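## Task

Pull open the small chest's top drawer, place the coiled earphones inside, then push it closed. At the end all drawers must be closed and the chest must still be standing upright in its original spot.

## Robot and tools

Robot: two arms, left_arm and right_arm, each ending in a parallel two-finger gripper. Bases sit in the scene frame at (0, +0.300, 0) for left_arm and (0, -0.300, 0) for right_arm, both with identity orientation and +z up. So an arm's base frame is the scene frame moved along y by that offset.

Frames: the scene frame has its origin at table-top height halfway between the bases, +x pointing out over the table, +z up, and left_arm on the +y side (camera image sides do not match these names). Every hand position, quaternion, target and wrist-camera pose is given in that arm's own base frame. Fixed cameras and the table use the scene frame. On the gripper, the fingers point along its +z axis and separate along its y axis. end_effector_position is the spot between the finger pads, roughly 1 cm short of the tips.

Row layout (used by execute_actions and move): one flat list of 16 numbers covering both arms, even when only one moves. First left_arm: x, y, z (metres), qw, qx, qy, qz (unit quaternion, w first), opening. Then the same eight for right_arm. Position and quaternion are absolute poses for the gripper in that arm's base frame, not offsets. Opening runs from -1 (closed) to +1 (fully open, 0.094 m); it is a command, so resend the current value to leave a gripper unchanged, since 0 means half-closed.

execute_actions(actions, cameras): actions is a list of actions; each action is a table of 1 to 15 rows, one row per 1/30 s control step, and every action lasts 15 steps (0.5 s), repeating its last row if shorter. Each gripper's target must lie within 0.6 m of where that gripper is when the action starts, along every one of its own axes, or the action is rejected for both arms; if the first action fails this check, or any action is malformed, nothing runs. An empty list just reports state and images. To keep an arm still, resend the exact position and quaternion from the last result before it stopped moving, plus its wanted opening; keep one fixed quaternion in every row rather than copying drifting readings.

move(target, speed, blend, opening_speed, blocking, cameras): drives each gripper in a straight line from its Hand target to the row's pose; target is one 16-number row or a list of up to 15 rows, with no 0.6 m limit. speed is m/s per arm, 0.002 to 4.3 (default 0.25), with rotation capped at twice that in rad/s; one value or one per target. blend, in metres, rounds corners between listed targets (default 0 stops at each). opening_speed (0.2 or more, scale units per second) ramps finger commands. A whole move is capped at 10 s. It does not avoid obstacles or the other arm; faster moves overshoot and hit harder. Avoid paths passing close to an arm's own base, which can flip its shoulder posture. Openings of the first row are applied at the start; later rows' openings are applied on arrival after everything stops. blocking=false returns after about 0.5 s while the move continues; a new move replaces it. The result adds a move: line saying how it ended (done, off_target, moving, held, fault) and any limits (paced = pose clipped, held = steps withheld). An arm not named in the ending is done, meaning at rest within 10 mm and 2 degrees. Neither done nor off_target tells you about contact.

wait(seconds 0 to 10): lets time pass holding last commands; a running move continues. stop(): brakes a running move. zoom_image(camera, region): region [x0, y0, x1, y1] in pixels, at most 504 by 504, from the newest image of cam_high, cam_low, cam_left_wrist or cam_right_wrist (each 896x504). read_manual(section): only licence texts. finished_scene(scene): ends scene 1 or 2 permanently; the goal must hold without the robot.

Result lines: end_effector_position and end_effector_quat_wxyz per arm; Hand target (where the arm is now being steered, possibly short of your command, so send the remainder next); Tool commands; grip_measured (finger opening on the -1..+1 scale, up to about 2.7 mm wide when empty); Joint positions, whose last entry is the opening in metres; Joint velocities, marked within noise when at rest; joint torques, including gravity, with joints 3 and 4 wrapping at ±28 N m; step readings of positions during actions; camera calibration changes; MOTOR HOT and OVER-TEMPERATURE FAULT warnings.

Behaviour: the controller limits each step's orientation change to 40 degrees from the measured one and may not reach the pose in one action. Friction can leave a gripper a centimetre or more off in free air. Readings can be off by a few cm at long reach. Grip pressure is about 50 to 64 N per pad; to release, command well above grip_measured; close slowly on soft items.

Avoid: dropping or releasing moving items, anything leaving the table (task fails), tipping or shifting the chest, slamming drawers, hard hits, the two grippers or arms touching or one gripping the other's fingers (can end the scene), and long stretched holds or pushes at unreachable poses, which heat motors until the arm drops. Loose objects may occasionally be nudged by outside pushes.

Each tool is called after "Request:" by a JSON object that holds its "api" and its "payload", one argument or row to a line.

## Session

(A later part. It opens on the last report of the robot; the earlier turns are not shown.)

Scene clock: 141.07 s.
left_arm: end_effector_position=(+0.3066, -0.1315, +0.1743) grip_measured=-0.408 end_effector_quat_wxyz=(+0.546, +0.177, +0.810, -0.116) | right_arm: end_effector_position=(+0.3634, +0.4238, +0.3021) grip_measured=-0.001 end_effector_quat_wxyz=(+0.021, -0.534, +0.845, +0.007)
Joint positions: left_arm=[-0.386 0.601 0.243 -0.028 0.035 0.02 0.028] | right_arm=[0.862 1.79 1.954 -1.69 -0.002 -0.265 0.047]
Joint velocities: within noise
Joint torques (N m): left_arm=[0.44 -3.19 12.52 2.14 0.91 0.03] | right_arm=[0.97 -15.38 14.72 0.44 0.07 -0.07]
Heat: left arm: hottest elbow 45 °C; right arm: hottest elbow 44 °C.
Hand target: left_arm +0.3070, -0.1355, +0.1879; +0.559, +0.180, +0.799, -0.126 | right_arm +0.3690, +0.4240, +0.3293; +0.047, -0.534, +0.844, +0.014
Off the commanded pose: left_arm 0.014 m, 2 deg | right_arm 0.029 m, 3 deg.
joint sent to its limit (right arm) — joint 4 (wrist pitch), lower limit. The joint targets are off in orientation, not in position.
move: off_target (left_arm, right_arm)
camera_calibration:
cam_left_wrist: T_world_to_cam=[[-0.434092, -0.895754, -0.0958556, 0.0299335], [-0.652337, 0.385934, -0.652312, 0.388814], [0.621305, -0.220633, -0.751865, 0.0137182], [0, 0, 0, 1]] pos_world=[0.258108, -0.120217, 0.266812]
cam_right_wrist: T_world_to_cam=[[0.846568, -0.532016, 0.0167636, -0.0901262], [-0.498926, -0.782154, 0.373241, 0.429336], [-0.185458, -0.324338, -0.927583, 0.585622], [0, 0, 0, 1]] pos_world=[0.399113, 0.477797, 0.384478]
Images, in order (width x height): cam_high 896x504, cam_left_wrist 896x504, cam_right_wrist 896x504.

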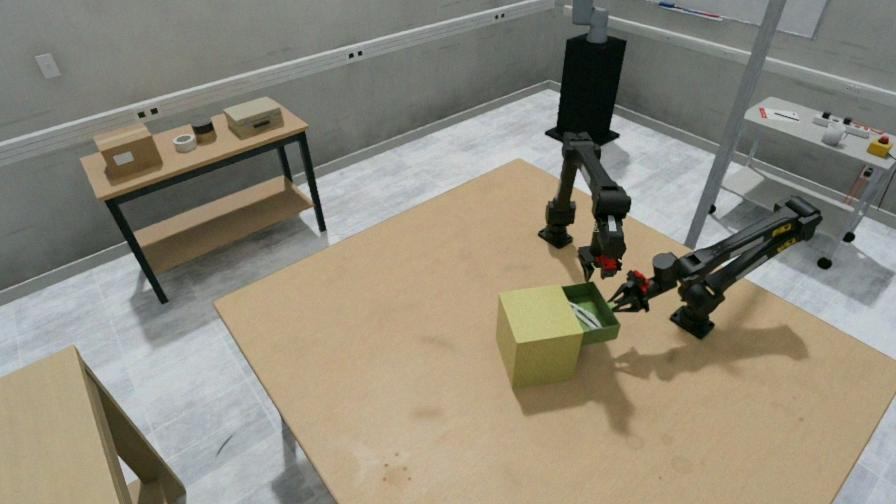

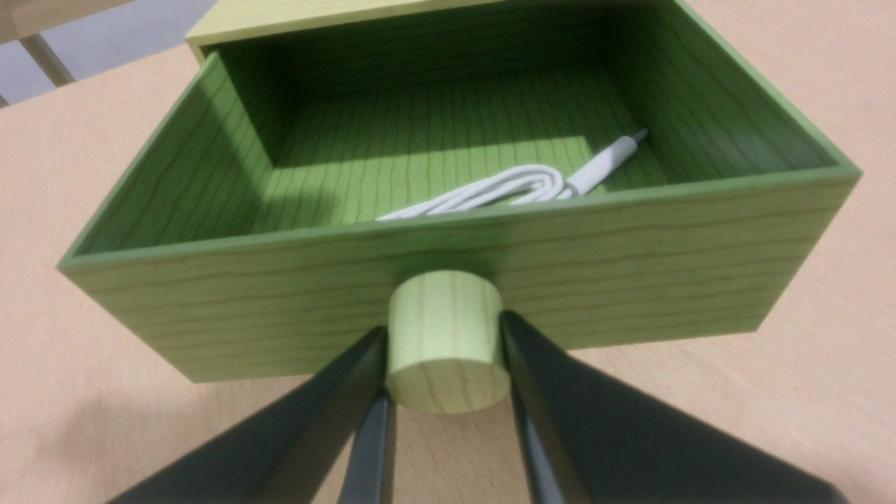

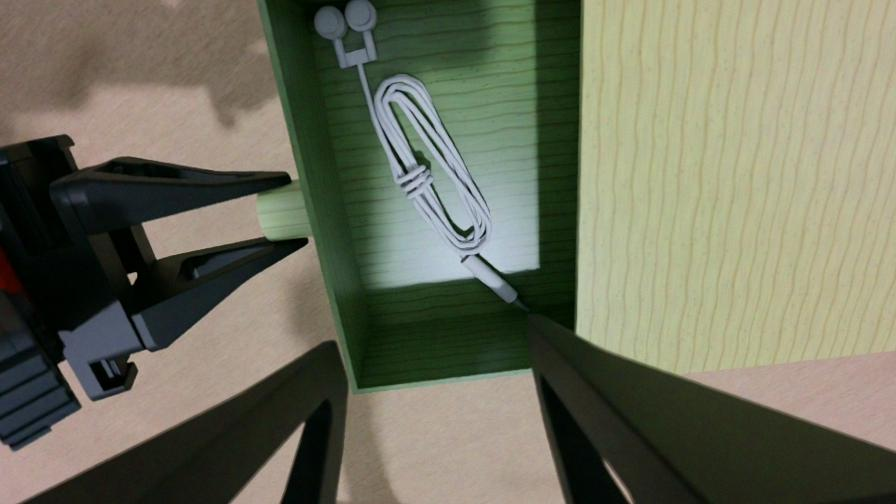

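Request:
{"api": "move", "payload": {
  "target": [
    [0.4265,-0.192,0.199,0.5595,0.1801,0.7991,-0.1261,-0.5,0.28,0.16,0.31,0,-0.60,0.80,0,0.0]
  ],
  "speed": 0.1,
  "cameras": ["cam_high","cam_left_wrist","cam_right_wrist"]
}}

Scene clock: 145.73 s.
left_arm: end_effector_position=(+0.4076, -0.1798, +0.1737) grip_measured=-0.408 end_effector_quat_wxyz=(+0.539, +0.183, +0.813, -0.118) | right_arm: end_effector_position=(+0.2828, +0.1639, +0.3054) grip_measured=-0.001 end_effector_quat_wxyz=(-0.002, -0.598, +0.802, +0.001)
Joint positions: left_arm=[-0.402 1.11 0.464 0.244 0.033 0.02 0.028] | right_arm=[0.526 1.202 1.315 -1.689 -0.001 -0.755 0.047]
Joint velocities: within noise
Joint torques (N m): left_arm=[-0.09 -5.42 15.39 2.37 -0.01 -0.05] | right_arm=[1.08 -7.77 10.09 0.38 0.02 -0.11]
Heat: left arm: hottest elbow 45 °C; right arm: hottest elbow 43 °C.
Hand target: left_arm +0.4243, -0.1910, +0.1996; +0.560, +0.180, +0.799, -0.126 | right_arm +0.2800, +0.1601, +0.3099; +0.000, -0.600, +0.800, +0.000
Off the commanded pose: left_arm 0.034 m, 3 deg | right_arm 0.007 m, 0 deg.
move: off_target (left_arm)
camera_calibration:
cam_left_wrist: T_world_to_cam=[[-0.448141, -0.888836, -0.0956076, 0.0373428], [-0.655887, 0.399579, -0.640429, 0.474783], [0.607439, -0.224294, -0.762043, -0.0534328], [0, 0, 0, 1]] pos_world=[0.360596, -0.168506, 0.266917]
cam_right_wrist: T_world_to_cam=[[0.918247, -0.395926, 0.00811159, -0.200144], [-0.362936, -0.833188, 0.417224, 0.141059], [-0.158431, -0.386059, -0.908767, 0.486236], [0, 0, 0, 1]] pos_world=[0.312012, 0.226002, 0.384646]
Images, in order (width x height): cam_high 896x504, cam_left_wrist 896x504, cam_right_wrist 896x504.

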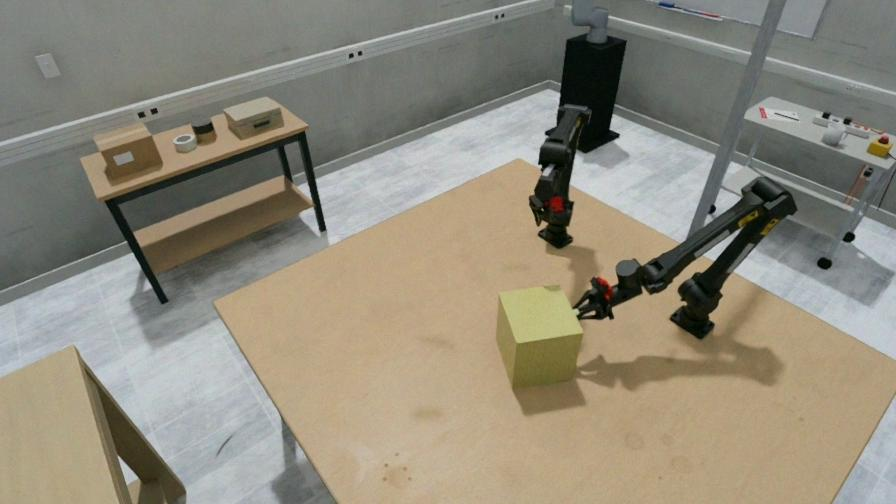

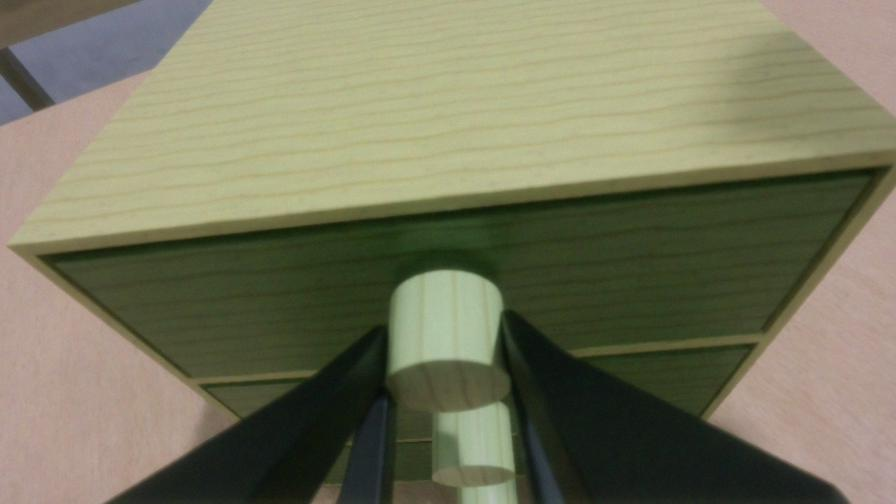

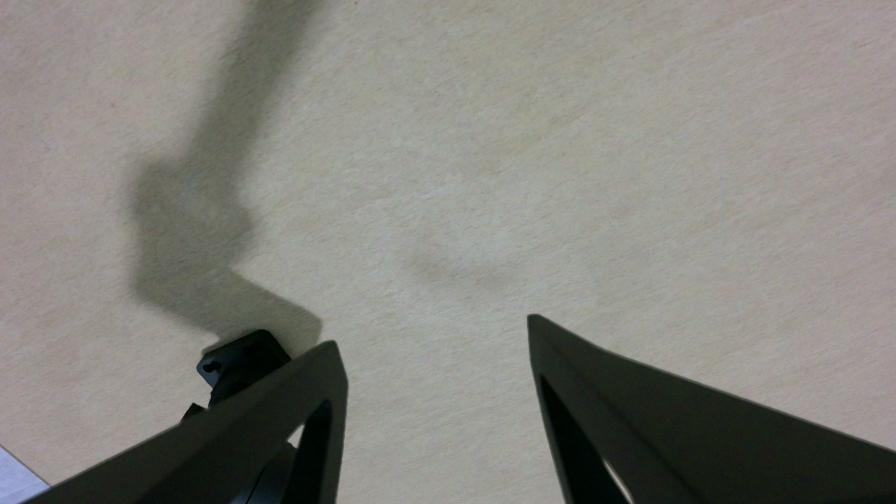

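Identical to the original closed view. Release and back off.

Request:
{"api": "move", "payload": {
  "target": [
    [0.4245,-0.191,0.199,0.5595,0.1801,0.7991,-0.1261,0.7,0.28,0.16,0.31,0,-0.60,0.80,0,0.0],
    [0.34,-0.152,0.21,0.5595,0.1801,0.7991,-0.1261,0.7,0.28,0.16,0.31,0,-0.60,0.80,0,0.0],
    [0.285,-0.126,0.25,0.5595,0.1801,0.7991,-0.1261,0.7,0.28,0.16,0.31,0,-0.60,0.80,0,0.0]
  ],
  "speed": 0.1,
  "opening_speed": 0.6,
  "blend": [0,0.03,0],
  "cameras": ["cam_high","cam_low","cam_left_wrist"]
}}

Request:
{"api": "zoom_image", "payload": {
  "camera": "cam_left_wrist",
  "region": [200, 60, 620, 400]
}}

Scene clock: 152.17 s.
left_arm: end_effector_position=(+0.2830, -0.1275, +0.2385) grip_measured=+0.698 end_effector_quat_wxyz=(+0.553, +0.183, +0.803, -0.126) | right_arm: end_effector_position=(+0.2828, +0.1639, +0.3054) grip_measured=-0.001 end_effector_quat_wxyz=(-0.002, -0.598, +0.801, +0.001)
Joint positions: left_arm=[-0.393 0.398 0.363 -0.331 0.052 0.02 0.08] | right_arm=[0.526 1.202 1.315 -1.689 -0.001 -0.756 0.047]
Joint velocities: within noise
Joint torques (N m): left_arm=[0.97 -0.38 14.01 1.61 0.27 0.05] | right_arm=[1.32 -7.71 10.11 0.36 0.02 -0.09]
Heat: left arm: hottest elbow 44 °C; right arm: hottest elbow 43 °C.
Hand target: left_arm +0.2849, -0.1260, +0.2498; +0.559, +0.180, +0.799, -0.126 | right_arm +0.2800, +0.1601, +0.3099; +0.000, -0.600, +0.800, +0.000
Off the commanded pose: left_arm 0.012 m, 1 deg | right_arm 0.007 m, 0 deg.
move: off_target (left_arm)
camera_calibration:
cam_left_wrist: T_world_to_cam=[[-0.452986, -0.886831, -0.0912978, 0.0347833], [-0.632828, 0.391986, -0.66774, 0.412597], [0.62796, -0.244701, -0.738775, 0.0693364], [0, 0, 0, 1]] pos_world=[0.233318, -0.113918, 0.329907]
Images, in order (width x height): cam_high 896x504, cam_low 896x504, cam_left_wrist 896x504.

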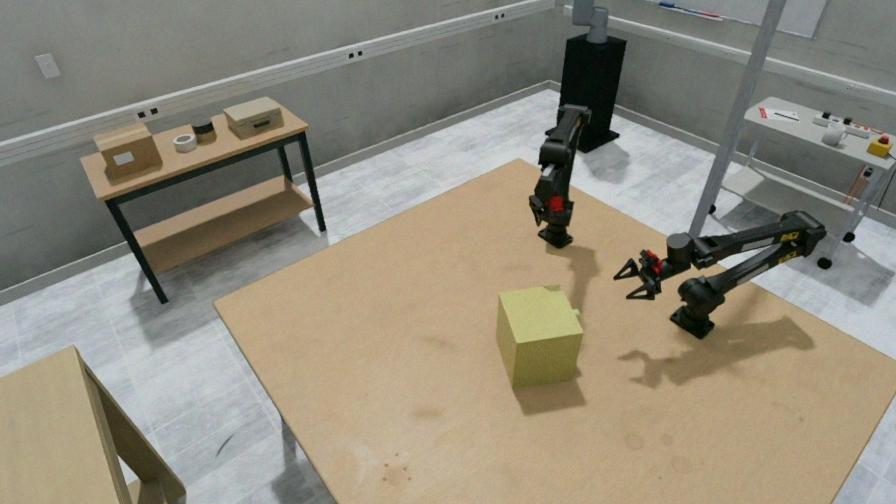

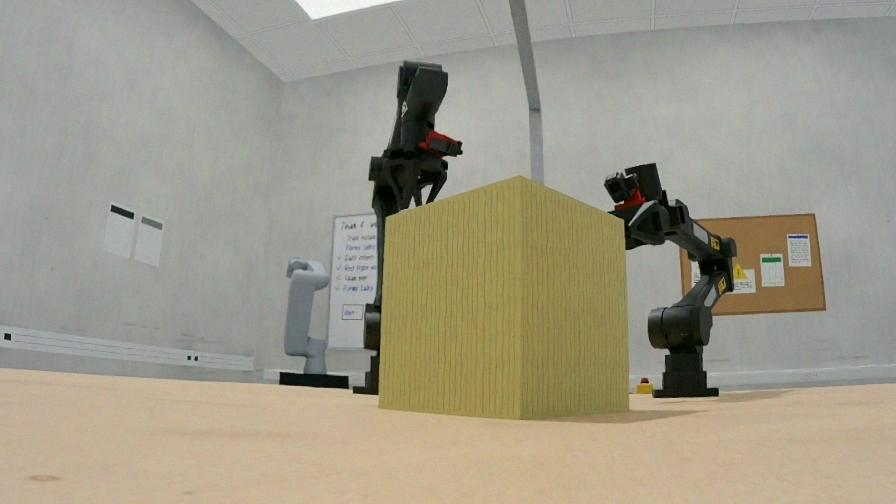

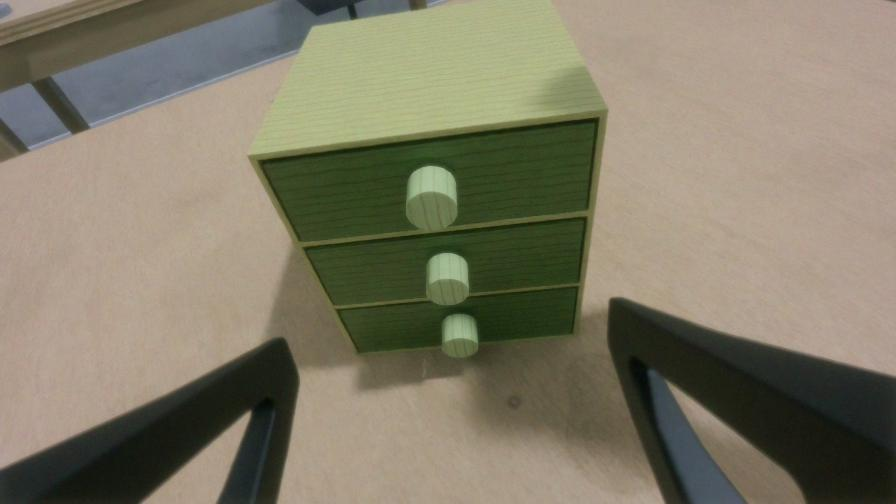

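Scaled by 1.200 from the camera's 896x504 image, which has a finer 1280x720 frame.

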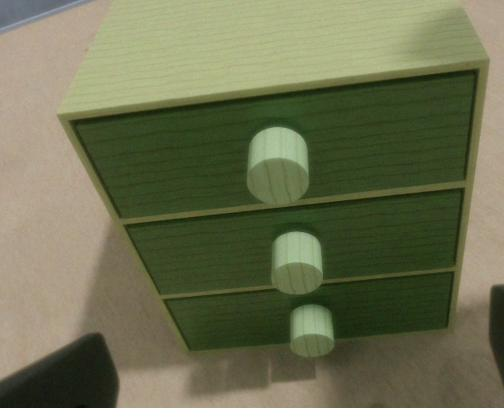

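Request:
{"api": "zoom_image", "payload": {
  "camera": "cam_high",
  "region": [470, 260, 620, 400]
}}

Scaled by 3.360 from the camera's 896x504 image, which has a finer 1280x720 frame.

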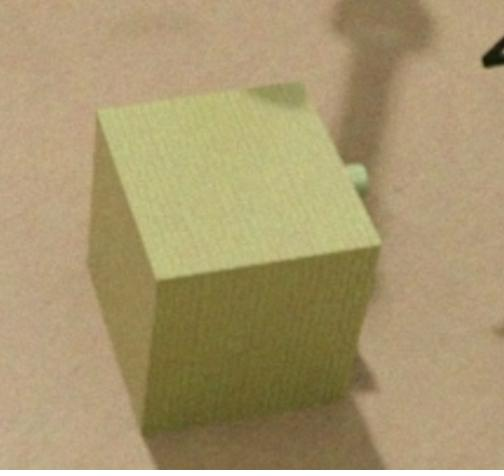

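Just the arm's shadow; everything is shut and the chest is in place.

Request:
{"api": "finished_scene", "payload": {
  "scene": 2
}}

The scene is finished: the task was done.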